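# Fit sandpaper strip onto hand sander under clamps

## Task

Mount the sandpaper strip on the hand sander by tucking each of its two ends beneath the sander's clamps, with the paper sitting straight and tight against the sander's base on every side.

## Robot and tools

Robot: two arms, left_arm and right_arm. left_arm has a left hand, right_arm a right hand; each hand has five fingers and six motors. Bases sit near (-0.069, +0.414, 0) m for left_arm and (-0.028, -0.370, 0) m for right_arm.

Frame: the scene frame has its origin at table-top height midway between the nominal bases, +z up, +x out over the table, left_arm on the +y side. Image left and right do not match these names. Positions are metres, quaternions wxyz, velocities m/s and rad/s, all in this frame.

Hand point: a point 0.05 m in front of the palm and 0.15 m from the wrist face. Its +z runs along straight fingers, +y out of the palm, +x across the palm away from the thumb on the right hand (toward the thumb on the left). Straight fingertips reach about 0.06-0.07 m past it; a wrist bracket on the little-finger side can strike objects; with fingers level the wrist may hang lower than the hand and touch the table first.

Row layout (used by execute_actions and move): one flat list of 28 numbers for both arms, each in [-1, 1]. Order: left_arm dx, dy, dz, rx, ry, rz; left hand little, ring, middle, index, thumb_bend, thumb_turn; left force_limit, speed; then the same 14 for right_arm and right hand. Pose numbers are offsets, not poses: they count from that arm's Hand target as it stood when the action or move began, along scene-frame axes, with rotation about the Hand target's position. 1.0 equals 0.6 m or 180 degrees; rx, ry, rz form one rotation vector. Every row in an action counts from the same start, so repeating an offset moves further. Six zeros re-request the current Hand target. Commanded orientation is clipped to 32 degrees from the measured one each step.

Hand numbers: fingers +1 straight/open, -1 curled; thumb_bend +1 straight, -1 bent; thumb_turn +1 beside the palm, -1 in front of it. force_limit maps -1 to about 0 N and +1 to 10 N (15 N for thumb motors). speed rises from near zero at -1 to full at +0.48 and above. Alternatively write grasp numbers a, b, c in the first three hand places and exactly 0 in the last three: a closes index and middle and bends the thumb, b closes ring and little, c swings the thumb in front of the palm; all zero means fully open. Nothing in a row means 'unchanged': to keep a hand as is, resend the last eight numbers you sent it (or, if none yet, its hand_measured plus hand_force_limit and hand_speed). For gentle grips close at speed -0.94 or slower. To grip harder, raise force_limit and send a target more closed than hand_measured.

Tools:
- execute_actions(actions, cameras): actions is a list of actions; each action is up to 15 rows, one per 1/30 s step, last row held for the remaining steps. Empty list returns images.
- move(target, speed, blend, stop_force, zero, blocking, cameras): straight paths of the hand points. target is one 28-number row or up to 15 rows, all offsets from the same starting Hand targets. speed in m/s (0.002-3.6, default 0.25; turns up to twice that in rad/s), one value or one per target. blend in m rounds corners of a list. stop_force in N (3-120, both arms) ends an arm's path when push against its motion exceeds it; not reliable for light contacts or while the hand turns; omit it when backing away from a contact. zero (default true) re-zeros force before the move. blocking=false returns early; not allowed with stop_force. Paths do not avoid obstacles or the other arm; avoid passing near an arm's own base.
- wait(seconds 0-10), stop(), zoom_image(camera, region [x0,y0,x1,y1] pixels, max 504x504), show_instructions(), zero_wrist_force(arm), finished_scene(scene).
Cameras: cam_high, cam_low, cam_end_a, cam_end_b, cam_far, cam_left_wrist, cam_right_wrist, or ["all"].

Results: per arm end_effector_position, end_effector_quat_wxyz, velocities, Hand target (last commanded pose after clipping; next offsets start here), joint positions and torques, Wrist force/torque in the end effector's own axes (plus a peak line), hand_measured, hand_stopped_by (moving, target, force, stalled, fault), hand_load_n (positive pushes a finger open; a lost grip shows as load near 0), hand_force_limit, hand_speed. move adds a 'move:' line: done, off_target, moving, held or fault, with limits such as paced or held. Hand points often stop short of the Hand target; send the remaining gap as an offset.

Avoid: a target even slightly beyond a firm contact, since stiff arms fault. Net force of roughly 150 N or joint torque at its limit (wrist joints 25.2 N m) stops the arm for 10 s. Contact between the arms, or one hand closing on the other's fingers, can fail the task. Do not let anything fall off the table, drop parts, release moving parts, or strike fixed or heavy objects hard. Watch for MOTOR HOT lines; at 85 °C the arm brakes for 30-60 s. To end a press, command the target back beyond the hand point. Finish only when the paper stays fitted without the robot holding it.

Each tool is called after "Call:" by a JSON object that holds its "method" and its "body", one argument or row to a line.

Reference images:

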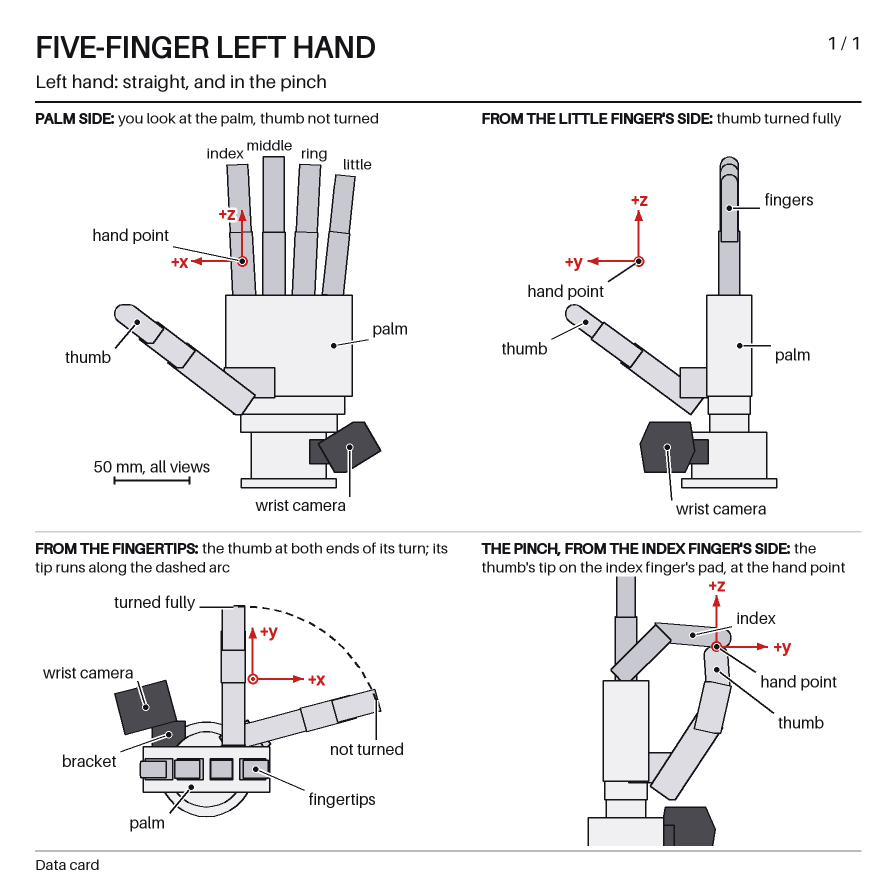

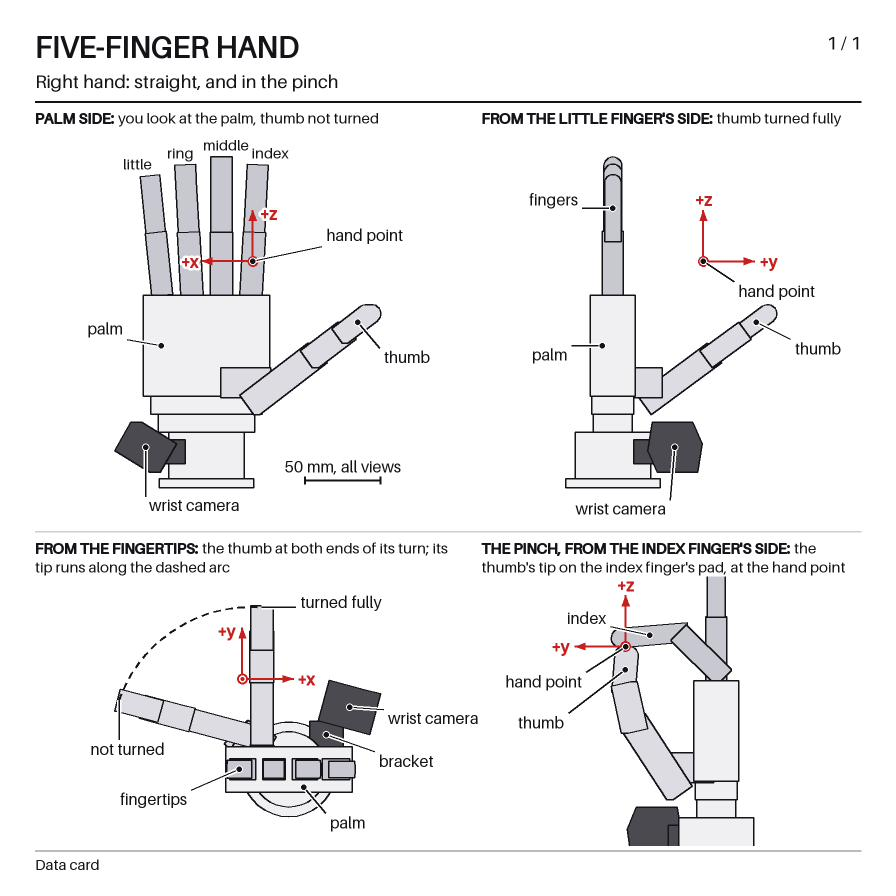

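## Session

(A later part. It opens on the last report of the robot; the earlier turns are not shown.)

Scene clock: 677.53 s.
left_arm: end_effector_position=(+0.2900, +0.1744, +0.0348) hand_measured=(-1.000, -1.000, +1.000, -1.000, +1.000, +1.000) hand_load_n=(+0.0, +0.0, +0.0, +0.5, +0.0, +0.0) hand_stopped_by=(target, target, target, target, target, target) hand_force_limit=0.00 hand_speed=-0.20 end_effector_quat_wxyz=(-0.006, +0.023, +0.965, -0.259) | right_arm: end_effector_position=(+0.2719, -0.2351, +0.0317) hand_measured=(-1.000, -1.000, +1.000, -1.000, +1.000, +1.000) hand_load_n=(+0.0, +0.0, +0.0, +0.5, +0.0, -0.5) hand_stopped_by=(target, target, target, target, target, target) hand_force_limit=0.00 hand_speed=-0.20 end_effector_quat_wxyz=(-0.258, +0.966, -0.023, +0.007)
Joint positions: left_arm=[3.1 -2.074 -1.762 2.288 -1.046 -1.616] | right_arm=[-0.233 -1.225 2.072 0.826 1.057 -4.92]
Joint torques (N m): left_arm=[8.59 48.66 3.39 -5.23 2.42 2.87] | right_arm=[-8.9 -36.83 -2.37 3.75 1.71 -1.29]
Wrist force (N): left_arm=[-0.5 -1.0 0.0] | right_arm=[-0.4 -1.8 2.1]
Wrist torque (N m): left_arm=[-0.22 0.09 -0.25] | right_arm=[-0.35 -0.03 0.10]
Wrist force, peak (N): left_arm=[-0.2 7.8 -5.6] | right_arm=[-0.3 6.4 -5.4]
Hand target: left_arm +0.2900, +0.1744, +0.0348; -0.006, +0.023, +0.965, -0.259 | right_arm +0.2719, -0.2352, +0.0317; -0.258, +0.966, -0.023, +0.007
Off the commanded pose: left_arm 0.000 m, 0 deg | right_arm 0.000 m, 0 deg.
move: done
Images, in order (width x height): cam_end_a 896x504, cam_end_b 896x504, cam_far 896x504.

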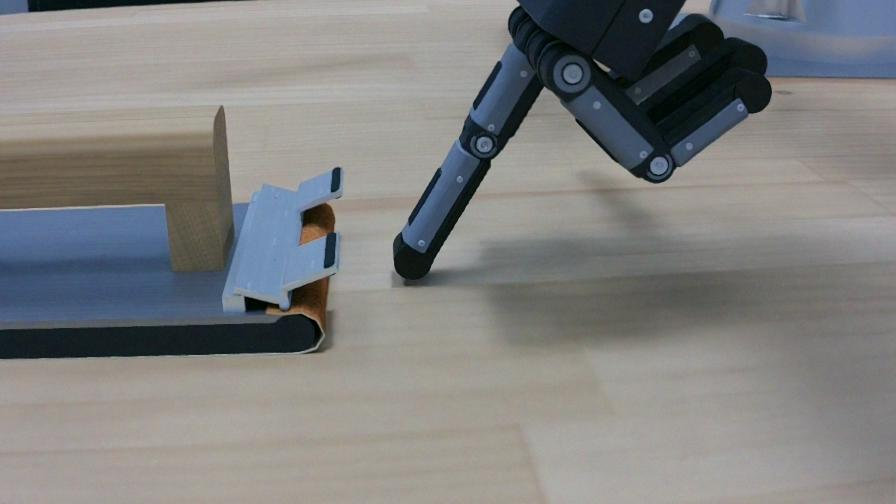

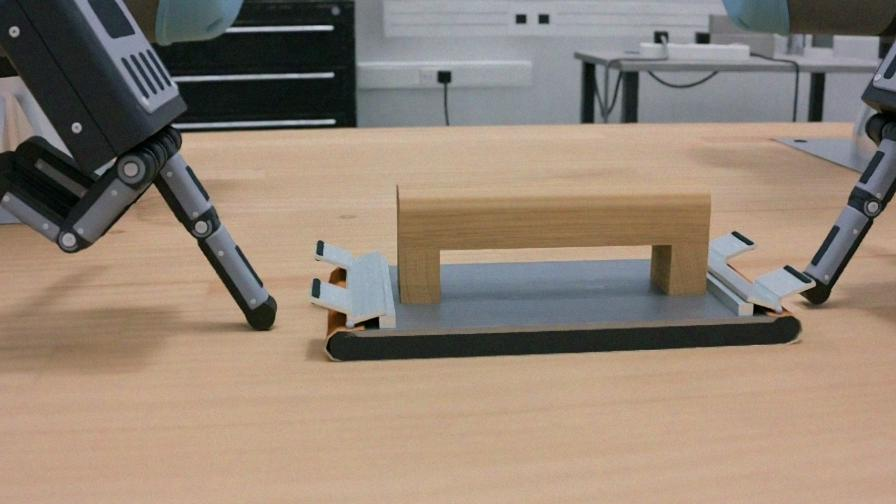

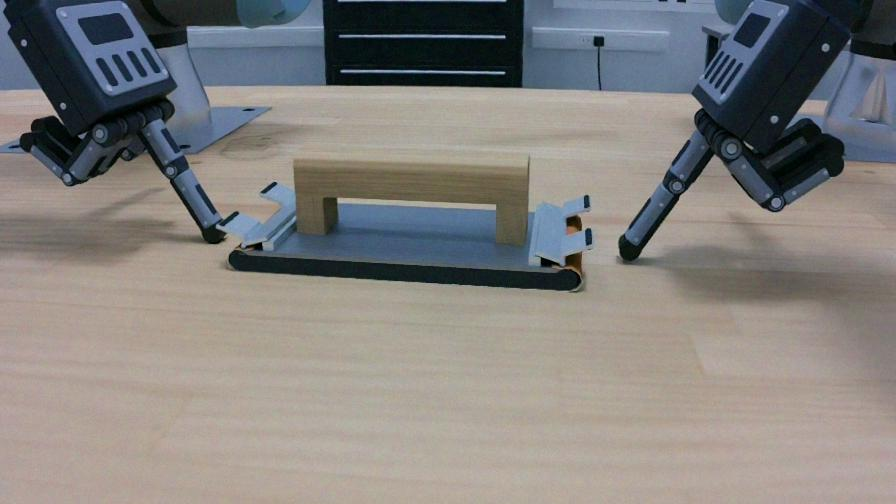

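Call:
{"method": "move", "body": {
  "target": [
    [0, -0.031, -0.0025, 0, 0, 0, -1, -1, 1, -1, 1, 1, 0, -0.2, 0, 0.031, 0, 0, 0, 0, -1, -1, 1, -1, 1, 1, 0, -0.2]
  ],
  "speed": 0.05,
  "stop_force": 4
}}

Call:
{"method": "move", "body": {
  "target": [
    [0, -0.0167, 0, 0, 0, 0, -1, -1, 1, -1, 1, 1, 0, -0.2, 0, 0.0167, 0, 0, 0, 0, -1, -1, 1, -1, 1, 1, 0, -0.2]
  ],
  "speed": 0.008,
  "stop_force": 14,
  "cameras": ["cam_end_a", "cam_end_b"]
}}

Call:
{"method": "zoom_image", "body": {
  "camera": "cam_end_a",
  "region": [210, 220, 350, 370]
}}

Call:
{"method": "zoom_image", "body": {
  "camera": "cam_end_b",
  "region": [290, 240, 430, 380]
}}

Scene clock: 685.10 s.
left_arm: end_effector_position=(+0.2900, +0.1558, +0.0333) hand_measured=(-1.000, -1.000, +1.000, -1.000, +1.000, +1.000) hand_load_n=(+0.0, +0.0, +0.0, +0.0, +0.0, +0.0) hand_stopped_by=(target, target, target, target, target, target) hand_force_limit=0.00 hand_speed=-0.20 end_effector_quat_wxyz=(-0.006, +0.023, +0.965, -0.259) | right_arm: end_effector_position=(+0.2719, -0.2166, +0.0317) hand_measured=(-1.000, -1.000, +1.000, -1.000, +1.000, +1.000) hand_load_n=(+0.0, +0.0, +0.0, +0.0, +0.0, +0.0) hand_stopped_by=(target, target, target, target, target, target) hand_force_limit=0.00 hand_speed=-0.20 end_effector_quat_wxyz=(-0.258, +0.966, -0.023, +0.007)
Joint positions: left_arm=[3.055 -2.087 -1.737 2.301 -1.048 -1.668] | right_arm=[-0.174 -1.223 2.057 0.806 1.052 -4.852]
Joint torques (N m): left_arm=[-7.89 27.48 23.36 0.17 -1.2 -2.33] | right_arm=[9.85 -13.91 -21.45 0.59 -3.06 1.39]
Wrist force (N): left_arm=[-0.4 -1.0 0.0] | right_arm=[-0.6 -1.6 1.9]
Wrist torque (N m): left_arm=[-0.20 0.07 -0.12] | right_arm=[-0.31 0.03 -0.10]
Wrist force, peak (N): left_arm=[-0.8 -1.2 0.2] | right_arm=[-1.0 -1.8 2.5]
Hand target: left_arm +0.2900, +0.1558, +0.0333; -0.006, +0.023, +0.965, -0.259 | right_arm +0.2719, -0.2166, +0.0317; -0.258, +0.966, -0.023, +0.007
Off the commanded pose: left_arm 0.000 m, 0 deg | right_arm 0.000 m, 0 deg.
move: done

Scene clock: 686.97 s.
left_arm: end_effector_position=(+0.2900, +0.1499, +0.0333) hand_measured=(-1.000, -1.000, +0.998, -1.000, +1.000, +1.000) hand_load_n=(+0.0, +0.0, -9.0, +0.0, +0.0, +0.0) hand_stopped_by=(target, target, target, target, target, target) hand_force_limit=0.00 hand_speed=-0.20 end_effector_quat_wxyz=(-0.006, +0.023, +0.966, -0.259) | right_arm: end_effector_position=(+0.2719, -0.2111, +0.0317) hand_measured=(-1.000, -1.000, +0.998, -1.000, +1.000, +1.000) hand_load_n=(+0.0, +0.0, -12.0, +0.0, +0.0, +0.0) hand_stopped_by=(target, target, target, target, target, target) hand_force_limit=0.00 hand_speed=-0.20 end_effector_quat_wxyz=(-0.258, +0.966, -0.023, +0.007)
Joint positions: left_arm=[3.041 -2.091 -1.728 2.304 -1.049 -1.684] | right_arm=[-0.156 -1.223 2.052 0.8 1.051 -4.832]
Joint torques (N m): left_arm=[3.94 47.48 3.28 -2.64 5.33 2.75] | right_arm=[-4.44 -24.28 -0.9 3.51 -1.23 -1.46]
Wrist force (N): left_arm=[0.2 9.2 -10.5] | right_arm=[-0.5 8.0 -8.6]
Wrist torque (N m): left_arm=[0.07 -0.02 -0.36] | right_arm=[0.18 0.20 0.31]
Wrist force, peak (N): left_arm=[0.4 11.0 -13.4] | right_arm=[0.1 10.2 -12.6]
Hand target: left_arm +0.2900, +0.1499, +0.0333; -0.006, +0.023, +0.966, -0.259 (not the last commanded pose) | right_arm +0.2719, -0.2111, +0.0317; -0.258, +0.966, -0.023, +0.007 (not the last commanded pose)
Off the commanded pose: left_arm 0.004 m, 0 deg | right_arm 0.005 m, 0 deg.
move: contact (left_arm, right_arm)
Images, in order (width x height): cam_end_a 896x504, cam_end_b 896x504.

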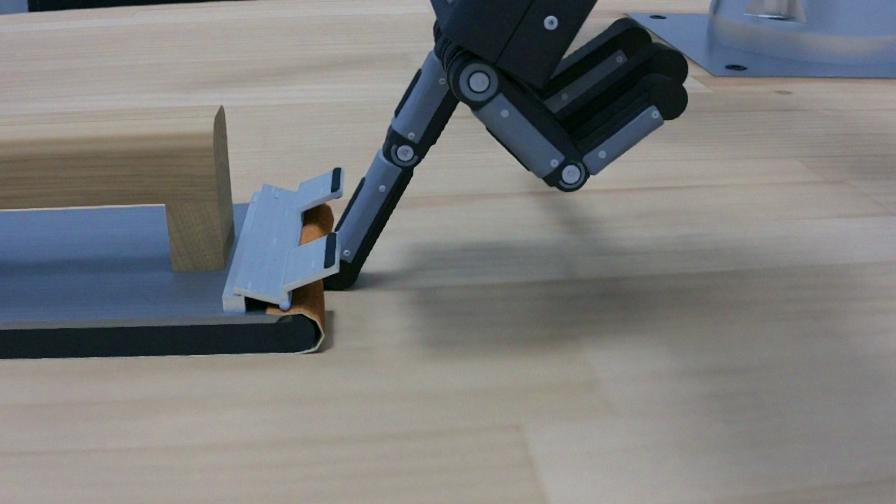

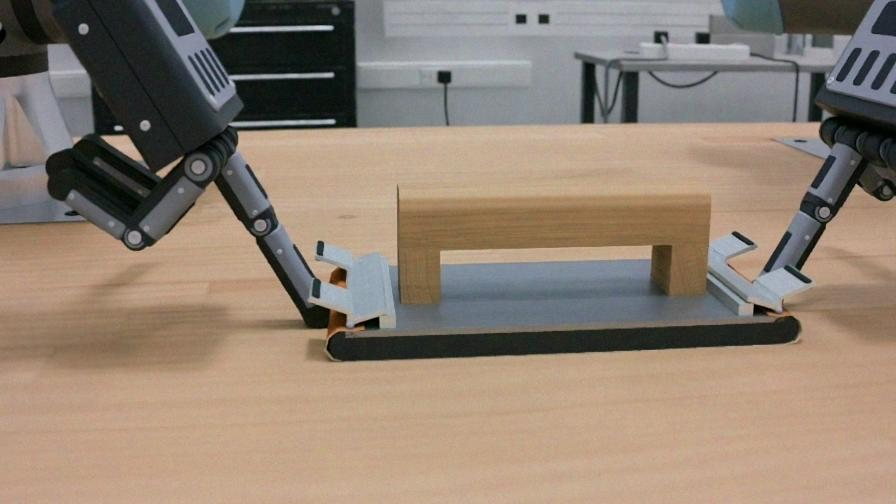

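Scaled by 3.360 from the camera's 896x504 image, which has a finer 1280x720 frame.

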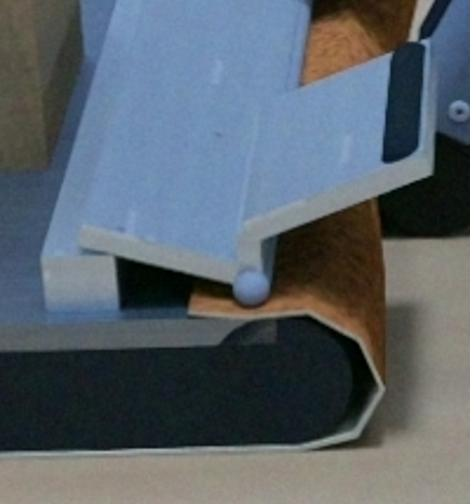

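Scaled by 3.600 from the camera's 896x504 image, which has a finer 1280x720 frame.

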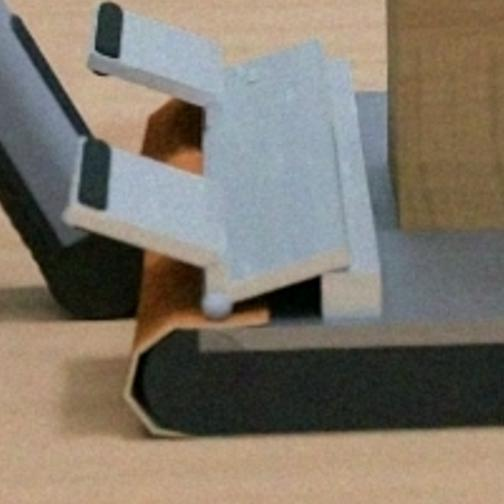

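Call:
{"method": "move", "body": {
  "target": [
    [0, -0.0025, 0.0068, 0, 0, 0, -1, -1, 1, -1, 1, 1, 0, -0.2, 0, 0.0025, 0.0068, 0, 0, 0, -1, -1, 1, -1, 1, 1, 0, -0.2],
    [0, -0.005, 0.0103, 0, 0, 0, -1, -1, 1, -1, 1, 1, 0, -0.2, 0, 0.005, 0.0103, 0, 0, 0, -1, -1, 1, -1, 1, 1, 0, -0.2]
  ],
  "speed": 0.01,
  "cameras": ["cam_end_a", "cam_end_b"]
}}

Call:
{"method": "zoom_image", "body": {
  "camera": "cam_end_a",
  "region": [210, 220, 350, 370]
}}

Call:
{"method": "zoom_image", "body": {
  "camera": "cam_end_b",
  "region": [290, 240, 430, 380]
}}

Scene clock: 702.63 s.
left_arm: end_effector_position=(+0.2900, +0.1470, +0.0394) hand_measured=(-1.000, -1.000, +0.996, -1.000, +1.000, +1.000) hand_load_n=(+0.0, +0.0, -21.5, +0.5, +0.0, +0.0) hand_stopped_by=(target, target, target, target, target, target) hand_force_limit=0.00 hand_speed=-0.20 end_effector_quat_wxyz=(-0.006, +0.023, +0.966, -0.259) | right_arm: end_effector_position=(+0.2719, -0.2081, +0.0378) hand_measured=(-1.000, -1.000, +0.970, -1.000, +1.000, +1.000) hand_load_n=(+0.0, +0.0, -35.5, +0.0, +0.0, +0.0) hand_stopped_by=(target, target, target, target, target, target) hand_force_limit=0.00 hand_speed=-0.20 end_effector_quat_wxyz=(-0.258, +0.966, -0.023, +0.007)
Joint positions: left_arm=[3.034 -2.084 -1.718 2.292 -1.049 -1.692] | right_arm=[-0.147 -1.234 2.044 0.813 1.051 -4.821]
Joint torques (N m): left_arm=[-16.85 51.16 24.85 -4.49 5.35 -2.57] | right_arm=[16.4 -38.59 -20.24 4.52 -10.07 1.52]
Wrist force (N): left_arm=[-0.2 22.2 -9.5] | right_arm=[-0.4 22.5 -7.4]
Wrist torque (N m): left_arm=[-0.42 -0.09 -0.61] | right_arm=[-0.43 0.22 0.46]
Wrist force, peak (N): left_arm=[0.0 22.8 -9.6] | right_arm=[-0.4 22.8 -8.0]
Hand target: left_arm +0.2900, +0.1469, +0.0394; -0.006, +0.023, +0.966, -0.259 | right_arm +0.2719, -0.2081, +0.0378; -0.258, +0.966, -0.023, +0.007
Off the commanded pose: left_arm 0.000 m, 0 deg | right_arm 0.000 m, 0 deg.
move: done
Images, in order (width x height): cam_end_a 896x504, cam_end_b 896x504.

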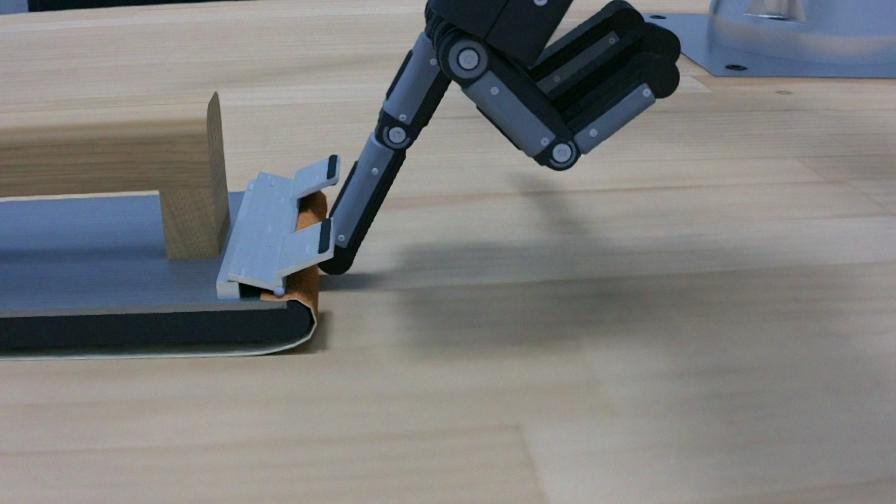

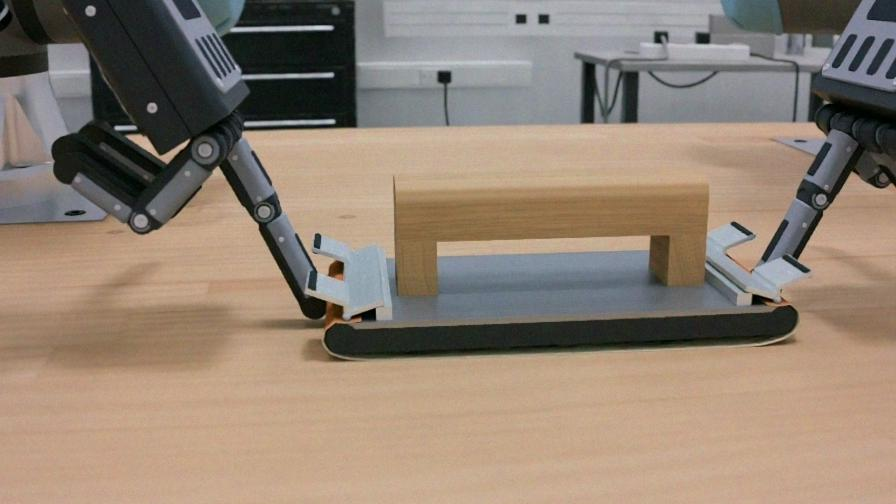

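Scaled by 3.360 from the camera's 896x504 image, which has a finer 1280x720 frame.

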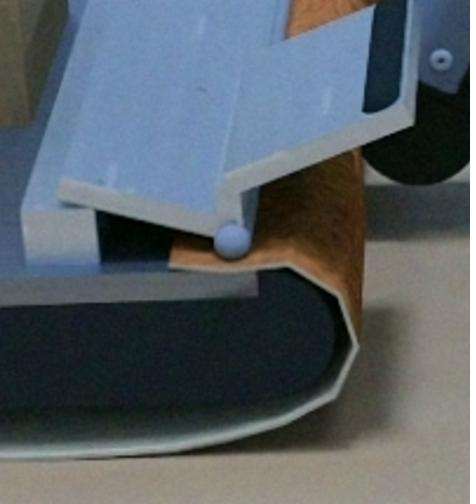

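Scaled by 3.600 from the camera's 896x504 image, which has a finer 1280x720 frame.

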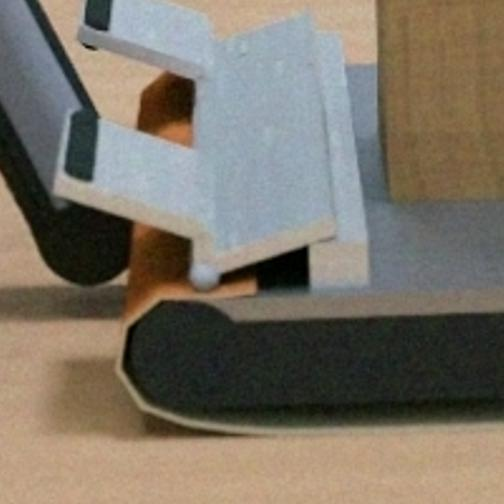

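Call:
{"method": "move", "body": {
  "target": [
    [0, 0.003, -0.0068, 0, 0, 0, -1, -1, 1, -1, 1, 1, 0, -0.2, 0, -0.003, -0.0068, 0, 0, 0, -1, -1, 1, -1, 1, 1, 0, -0.2],
    [0, 0.006, -0.0103, 0, 0, 0, -1, -1, 1, -1, 1, 1, 0, -0.2, 0, -0.006, -0.0103, 0, 0, 0, -1, -1, 1, -1, 1, 1, 0, -0.2]
  ],
  "speed": 0.01,
  "cameras": ["cam_end_a", "cam_end_b"]
}}

Call:
{"method": "zoom_image", "body": {
  "camera": "cam_end_a",
  "region": [210, 220, 350, 370]
}}

Call:
{"method": "zoom_image", "body": {
  "camera": "cam_end_b",
  "region": [290, 240, 430, 380]
}}

Scene clock: 708.07 s.
left_arm: end_effector_position=(+0.2900, +0.1505, +0.0333) hand_measured=(-1.000, -1.000, +1.000, -1.000, +1.000, +1.000) hand_load_n=(+0.0, +0.0, -3.5, +0.0, +0.0, +0.0) hand_stopped_by=(target, target, target, target, target, target) hand_force_limit=0.00 hand_speed=-0.20 end_effector_quat_wxyz=(-0.006, +0.023, +0.965, -0.259) | right_arm: end_effector_position=(+0.2719, -0.2117, +0.0317) hand_measured=(-1.000, -1.000, +0.974, -1.000, +1.000, +1.000) hand_load_n=(+0.0, +0.0, +0.0, +0.0, +0.0, +0.0) hand_stopped_by=(target, target, target, target, target, target) hand_force_limit=0.00 hand_speed=-0.20 end_effector_quat_wxyz=(-0.258, +0.966, -0.023, +0.007)
Joint positions: left_arm=[3.042 -2.091 -1.729 2.304 -1.049 -1.682] | right_arm=[-0.158 -1.223 2.052 0.801 1.051 -4.834]
Joint torques (N m): left_arm=[8.81 27.47 1.64 0.22 2.94 2.78] | right_arm=[-6.89 -10.53 -1.71 -0.44 0.99 -1.57]
Wrist force (N): left_arm=[-0.7 2.6 -2.5] | right_arm=[-0.7 -2.7 -7.5]
Wrist torque (N m): left_arm=[-0.15 0.01 -0.32] | right_arm=[0.19 0.19 0.05]
Wrist force, peak (N): left_arm=[-0.3 22.5 -9.5] | right_arm=[-0.3 22.9 -7.7]
Hand target: left_arm +0.2900, +0.1505, +0.0333; -0.006, +0.023, +0.966, -0.259 | right_arm +0.2719, -0.2117, +0.0317; -0.258, +0.966, -0.023, +0.007
Off the commanded pose: left_arm 0.000 m, 0 deg | right_arm 0.000 m, 0 deg.
move: done
Images, in order (width x height): cam_end_a 896x504, cam_end_b 896x504.

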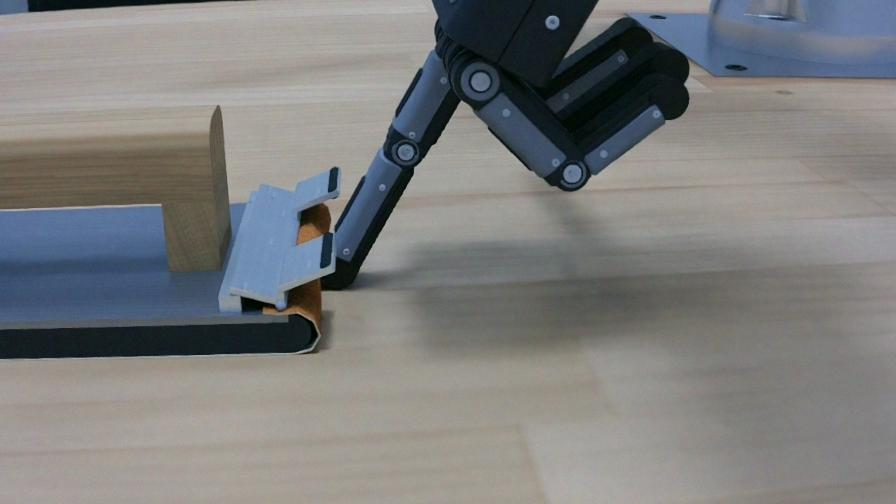

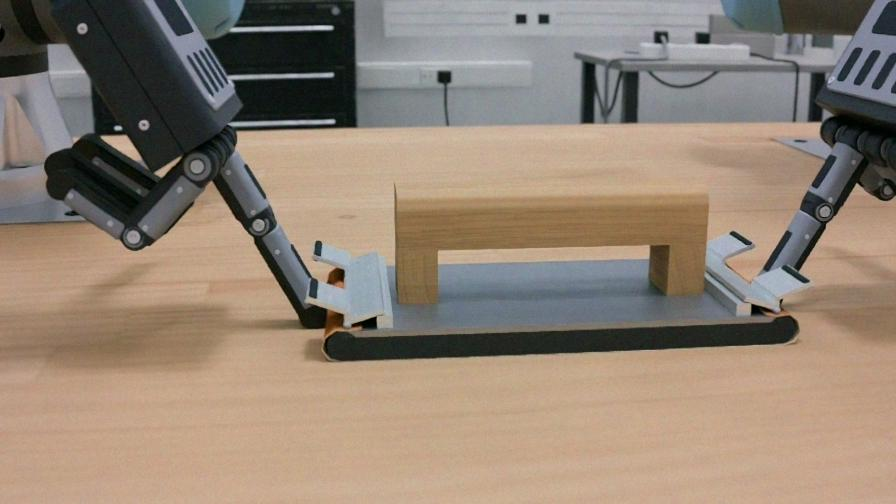

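Scaled by 3.360 from the camera's 896x504 image, which has a finer 1280x720 frame.

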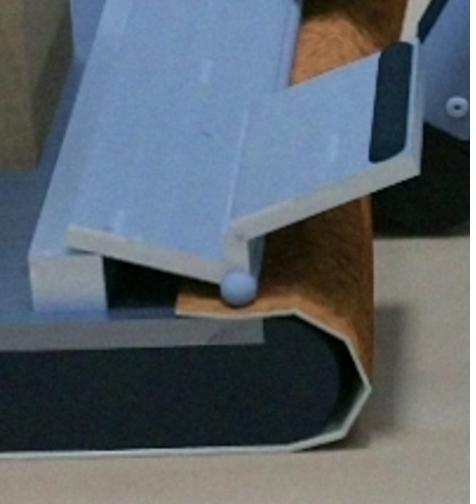

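Scaled by 3.600 from the camera's 896x504 image, which has a finer 1280x720 frame.

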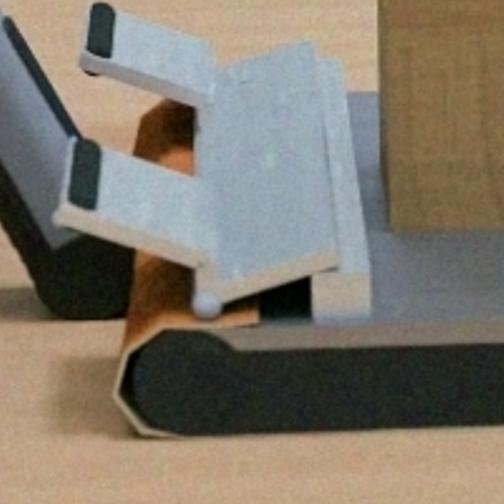

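Call:
{"method": "move", "body": {
  "target": [
    [0, 0.04, 0.01, 0, 0, 0, -1, -1, 1, -1, 1, 1, 0, -0.2, 0, -0.02, 0.003, 0, 0, 0, -1, -1, 0.99, -1, 1, 1, 0, -0.2],
    [0, 0.1, 0.06, 0, 0, 0, -1, -1, 1, -1, 1, 1, 0, -0.2, 0, -0.02, 0.003, 0, 0, 0, -1, -1, 0.99, -1, 1, 1, 0, -0.2]
  ],
  "speed": 0.08,
  "blend": [0.005, 0],
  "cameras": ["cam_end_a", "cam_end_b", "cam_far"]
}}

Call:
{"method": "zoom_image", "body": {
  "camera": "cam_end_a",
  "region": [200, 140, 400, 370]
}}

Call:
{"method": "zoom_image", "body": {
  "camera": "cam_end_b",
  "region": [260, 200, 440, 380]
}}

Scene clock: 768.17 s.
left_arm: end_effector_position=(+0.2900, +0.2105, +0.0692) hand_measured=(-1.000, -1.000, +1.000, -1.000, +1.000, +1.000) hand_load_n=(+0.0, +0.0, +0.0, +0.0, +0.0, +0.0) hand_stopped_by=(target, target, target, target, target, target) hand_force_limit=0.00 hand_speed=-0.20 end_effector_quat_wxyz=(-0.006, +0.023, +0.966, -0.259) | right_arm: end_effector_position=(+0.2719, -0.2237, +0.0335) hand_measured=(-1.000, -1.000, +0.990, -1.000, +1.000, +1.000) hand_load_n=(+0.0, +0.0, +0.0, +0.5, +0.0, +0.0) hand_stopped_by=(target, target, target, target, target, target) hand_force_limit=0.00 hand_speed=-0.20 end_effector_quat_wxyz=(-0.258, +0.966, -0.023, +0.007)
Joint positions: left_arm=[3.19 -2.005 -1.779 2.184 -1.047 -1.512] | right_arm=[-0.197 -1.228 2.062 0.818 1.054 -4.879]
Joint torques (N m): left_arm=[9.48 47.1 3.29 -5.45 -1.21 2.93] | right_arm=[-8.39 -37.17 -2.35 3.88 1.82 -1.48]
Wrist force (N): left_arm=[-0.6 -1.3 -0.8] | right_arm=[-0.2 -2.8 2.5]
Wrist torque (N m): left_arm=[-0.21 0.09 -0.24] | right_arm=[-0.52 -0.06 0.07]
Wrist force, peak (N): left_arm=[-0.7 2.8 -3.0] | right_arm=[-0.6 -3.7 -9.3]
Hand target: left_arm +0.2900, +0.2105, +0.0693; -0.006, +0.023, +0.966, -0.259 | right_arm +0.2719, -0.2237, +0.0335; -0.258, +0.966, -0.023, +0.007
Off the commanded pose: left_arm 0.000 m, 0 deg | right_arm 0.000 m, 0 deg.
move: done
Images, in order (width x height): cam_end_a 896x504, cam_end_b 896x504, cam_far 896x504.

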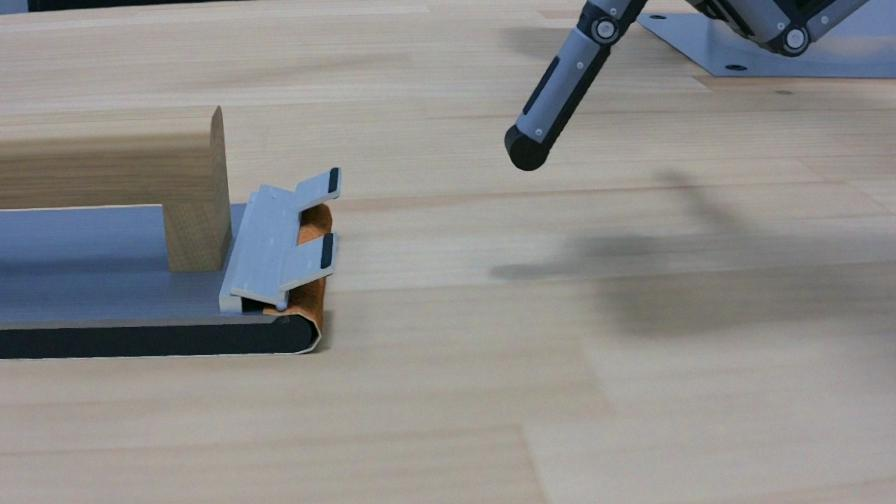

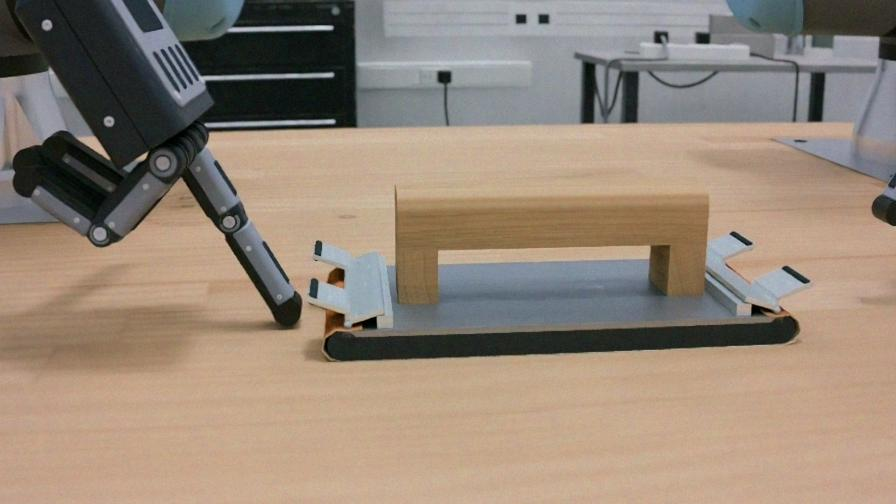

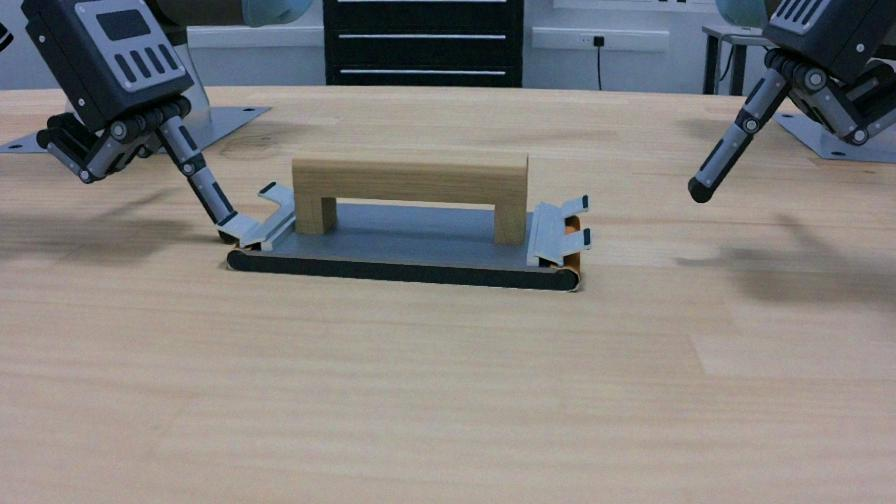

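Scaled by 2.191 from the camera's 896x504 image, which has a finer 1280x720 frame.

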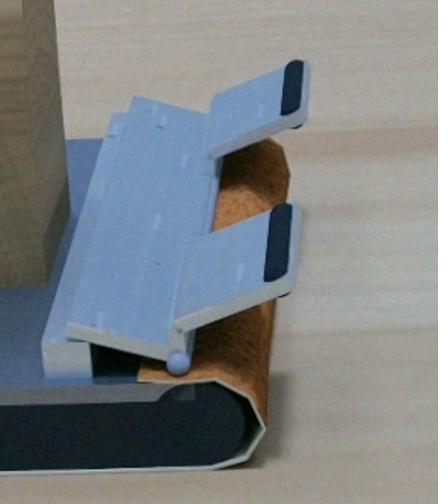

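Scaled by 2.800 from the camera's 896x504 image, which has a finer 1280x720 frame.

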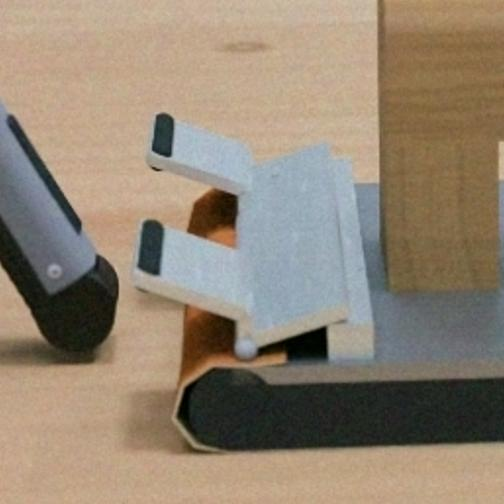

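Call:
{"method": "move", "body": {
  "target": [
    [0.0417, -0.03, -0.0445, 0, 0, 0, -1, -1, 1, -1, 1, 1, 0, -0.2, 0, 0, 0.15, 0, 0, 0, -1, -1, 1, -1, 1, 1, 0, -0.2],
    [0.0417, -0.06, -0.0445, 0, 0, 0, -1, -1, 1, -1, 1, 1, 0, -0.2, 0.0078, 0.2605, 0.1517, 0, 0, 0, -1, -1, 1, -1, 1, 1, 0, -0.2],
    [0.0417, -0.06, -0.0445, 0, 0, 0, -1, -1, 1, -1, 1, 1, 0, -0.2, 0.0078, 0.2605, 0.1185, 0, 0, 0, -1, -1, 1, -1, 1, 1, 0, -0.2]
  ],
  "speed": 0.15,
  "blend": [0.02, 0.01, 0],
  "cameras": ["cam_end_a", "cam_end_b", "cam_high", "cam_right_wrist"]
}}

Call:
{"method": "zoom_image", "body": {
  "camera": "cam_end_a",
  "region": [180, 90, 420, 370]
}}

Call:
{"method": "zoom_image", "body": {
  "camera": "cam_high",
  "region": [410, 100, 530, 190]
}}

Scene clock: 806.63 s.
left_arm: end_effector_position=(+0.3150, +0.1745, +0.0426) hand_measured=(-1.000, -1.000, +1.000, -1.000, +1.000, +1.000) hand_load_n=(+0.0, +0.0, +0.0, +0.0, +0.0, +0.0) hand_stopped_by=(target, target, target, target, target, target) hand_force_limit=0.00 hand_speed=-0.20 end_effector_quat_wxyz=(-0.006, +0.023, +0.966, -0.259) | right_arm: end_effector_position=(+0.2766, -0.0674, +0.1046) hand_measured=(-1.000, -1.000, +1.000, -1.000, +1.000, +1.000) hand_load_n=(+0.0, +0.0, +0.0, +0.0, +0.0, -0.5) hand_stopped_by=(target, target, target, target, target, target) hand_force_limit=0.00 hand_speed=-0.20 end_effector_quat_wxyz=(-0.258, +0.966, -0.023, +0.007)
Joint positions: left_arm=[3.105 -2.108 -1.68 2.237 -1.046 -1.61] | right_arm=[0.261 -1.24 1.761 0.872 1.077 -4.354]
Joint torques (N m): left_arm=[-8.11 28.18 23.8 0.14 -1.24 -2.39] | right_arm=[9.73 -17.02 -6.56 0.03 1.97 1.13]
Wrist force (N): left_arm=[-0.5 -0.9 -0.8] | right_arm=[-0.5 -2.2 2.0]
Wrist torque (N m): left_arm=[-0.14 0.06 -0.12] | right_arm=[-0.38 -0.02 -0.11]
Wrist force, peak (N): left_arm=[-0.8 -1.3 -1.0] | right_arm=[-0.6 -3.9 1.7]
Hand target: left_arm +0.3150, +0.1745, +0.0426; -0.006, +0.023, +0.966, -0.259 | right_arm +0.2766, -0.0674, +0.1046; -0.258, +0.966, -0.023, +0.007
Off the commanded pose: left_arm 0.000 m, 0 deg | right_arm 0.000 m, 0 deg.
move: done
camera_calibration:
cam_right_wrist: T_world_to_cam=[[0.204794, -0.852197, -0.481476, -0.0608504], [-0.864411, -0.388231, 0.319483, 0.182974], [-0.459187, 0.350765, -0.816156, 0.351444], [0, 0, 0, 1]] pos_world=[0.332006, -0.104095, 0.199078]
Images, in order (width x height): cam_high 896x504, cam_end_a 896x504, cam_end_b 896x504, cam_right_wrist 672x504.

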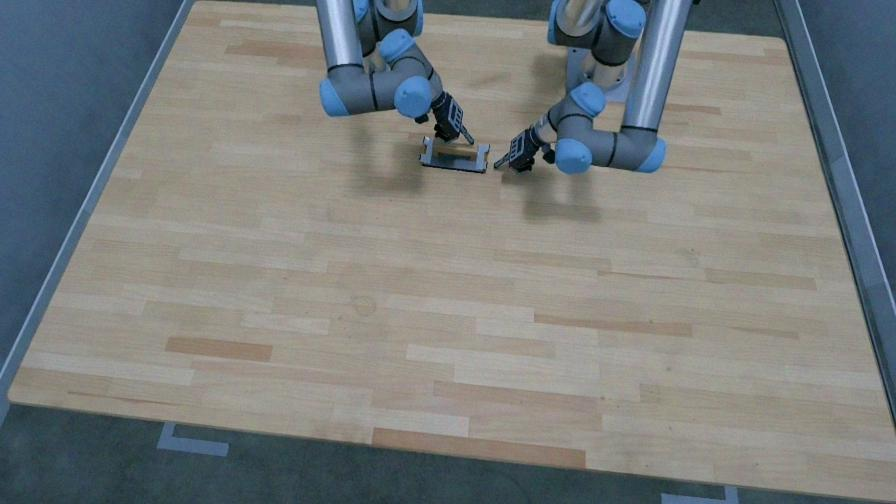

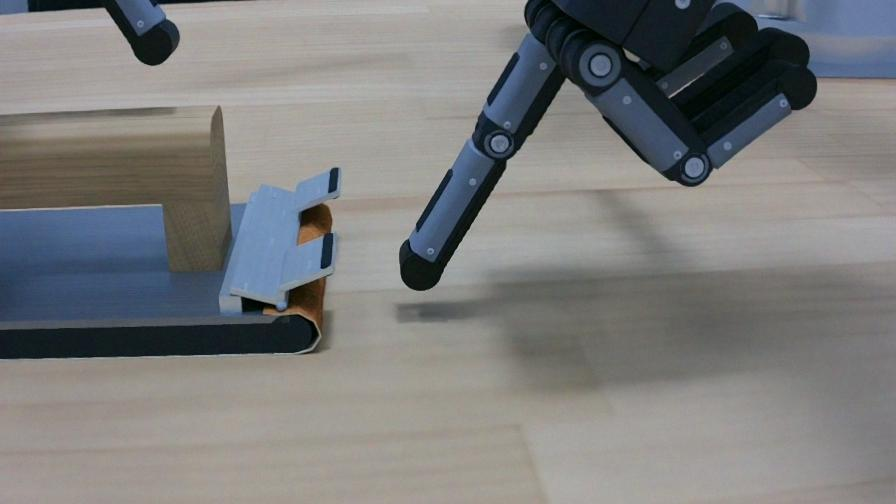

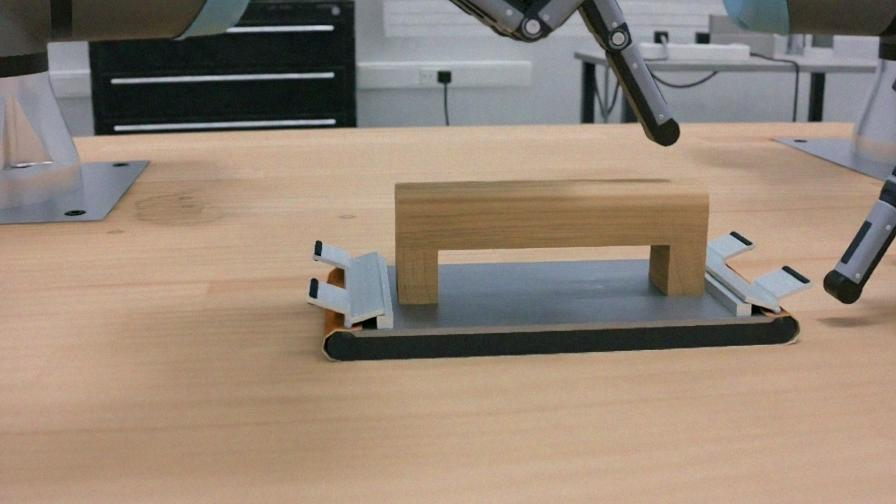

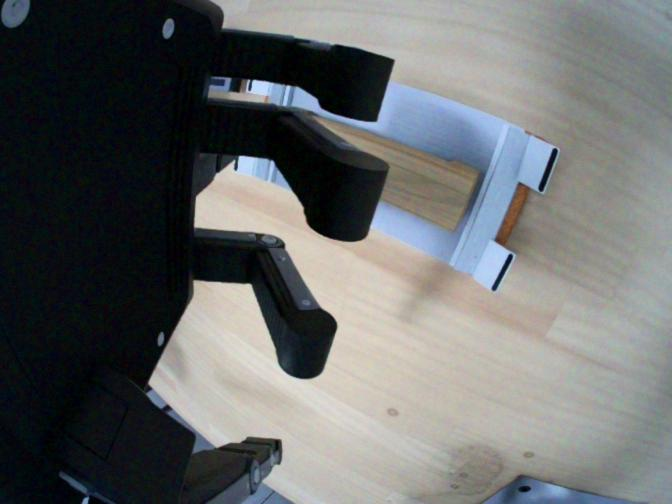

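Scaled by 1.800 from the camera's 896x504 image, which has a finer 1280x720 frame.

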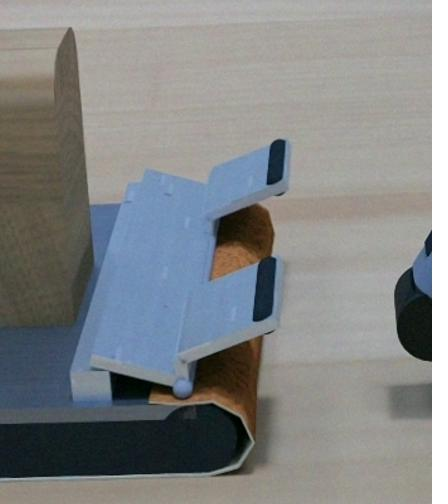

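Scaled by 4.200 from the camera's 896x504 image, which has a finer 1280x720 frame.

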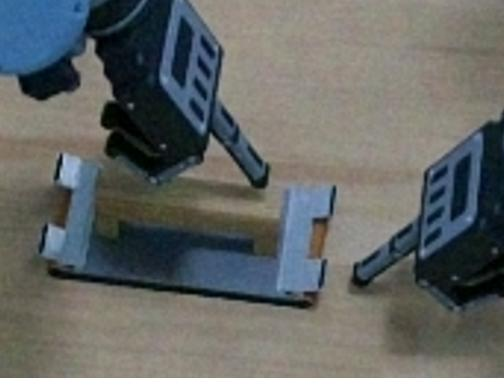

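Call:
{"method": "move", "body": {
  "target": [
    [0, 0, -0.0107, 0, 0, 0, -1, -1, 1, -1, 1, 1, 0, -0.2, 0, 0, -0.025, 0, 0, 0, -1, -1, 1, -1, 1, 1, 0, -0.2],
    [0, -0.022, -0.0107, 0, 0, 0, -1, -1, 1, -1, 1, 1, 0, -0.2, 0, 0, -0.045, 0, 0, 0, -1, -1, 1, -1, 1, 1, 0, -0.2]
  ],
  "speed": 0.02,
  "stop_force": 8,
  "cameras": ["cam_end_a", "cam_end_b", "cam_far", "cam_high"]
}}

Call:
{"method": "zoom_image", "body": {
  "camera": "cam_end_a",
  "region": [180, 90, 420, 370]
}}

Scene clock: 819.90 s.
left_arm: end_effector_position=(+0.3150, +0.1613, +0.0361) hand_measured=(-1.000, -1.000, +1.000, -1.000, +1.000, +1.000) hand_load_n=(+0.0, +0.0, +0.0, +0.0, +0.0, +0.0) hand_stopped_by=(target, target, target, target, target, target) hand_force_limit=0.00 hand_speed=-0.20 end_effector_quat_wxyz=(-0.006, +0.023, +0.966, -0.259) | right_arm: end_effector_position=(+0.2766, -0.0674, +0.0889) hand_measured=(-1.000, -1.000, +1.000, -1.000, +1.000, +1.000) hand_load_n=(+0.0, +0.0, +0.5, +0.0, +0.0, +0.0) hand_stopped_by=(target, target, target, target, target, target) hand_force_limit=0.00 hand_speed=-0.20 end_effector_quat_wxyz=(-0.258, +0.966, -0.023, +0.007)
Joint positions: left_arm=[3.075 -2.125 -1.667 2.258 -1.047 -1.645] | right_arm=[0.261 -1.22 1.78 0.834 1.077 -4.354]
Joint torques (N m): left_arm=[-7.92 29.14 22.85 0.15 -1.25 -2.35] | right_arm=[8.08 -37.76 -22.29 2.78 1.97 0.05]
Wrist force (N): left_arm=[-0.2 -1.0 -0.7] | right_arm=[-0.1 -5.6 -6.2]
Wrist torque (N m): left_arm=[-0.15 0.02 -0.10] | right_arm=[0.17 0.18 -0.17]
Wrist force, peak (N): left_arm=[-0.5 -1.4 -0.9] | right_arm=[0.2 -12.3 -20.7]
Hand target: left_arm +0.3150, +0.1613, +0.0361; -0.006, +0.023, +0.966, -0.259 | right_arm +0.2766, -0.0674, +0.0889; -0.258, +0.966, -0.023, +0.007 (not the last commanded pose)
Off the commanded pose: left_arm 0.000 m, 0 deg | right_arm 0.011 m, 0 deg.
move: contact (right_arm)
Images, in order (width x height): cam_high 896x504, cam_end_a 896x504, cam_end_b 896x504, cam_far 896x504.

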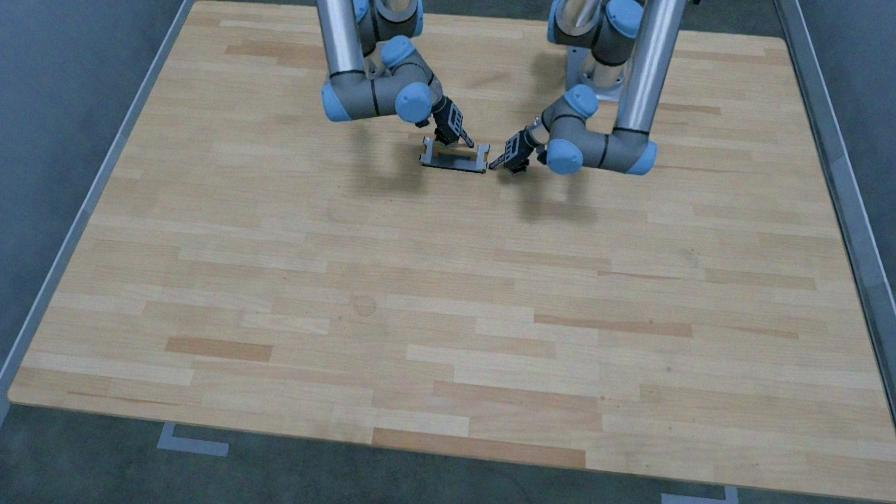

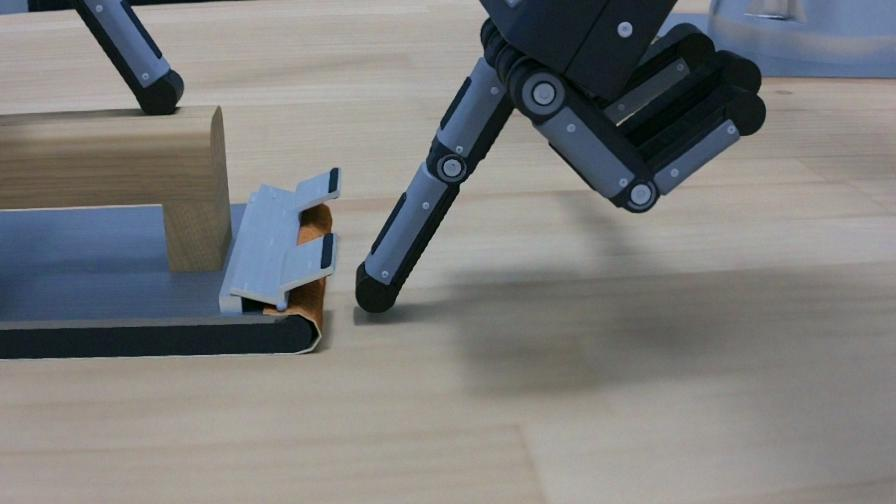

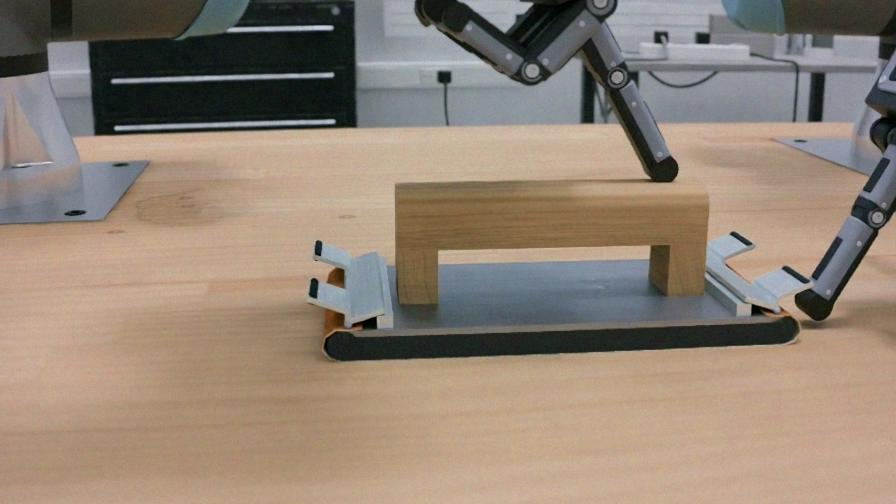

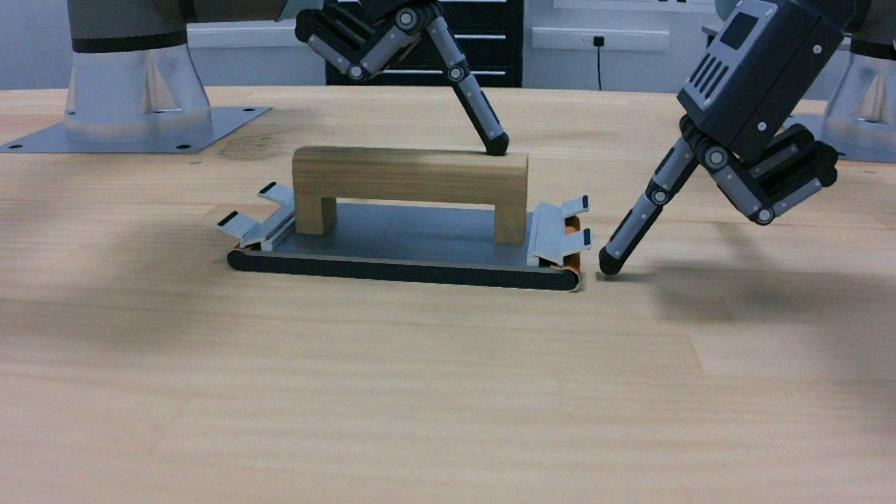

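Scaled by 1.800 from the camera's 896x504 image, which has a finer 1280x720 frame.

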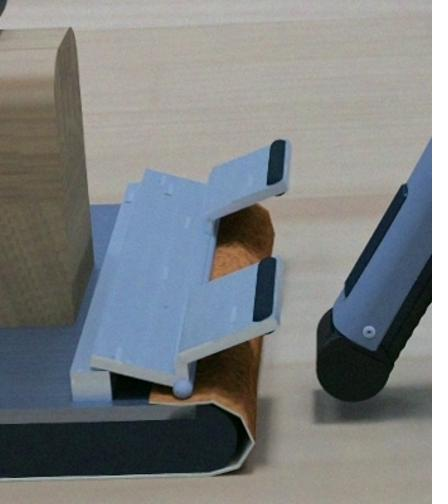

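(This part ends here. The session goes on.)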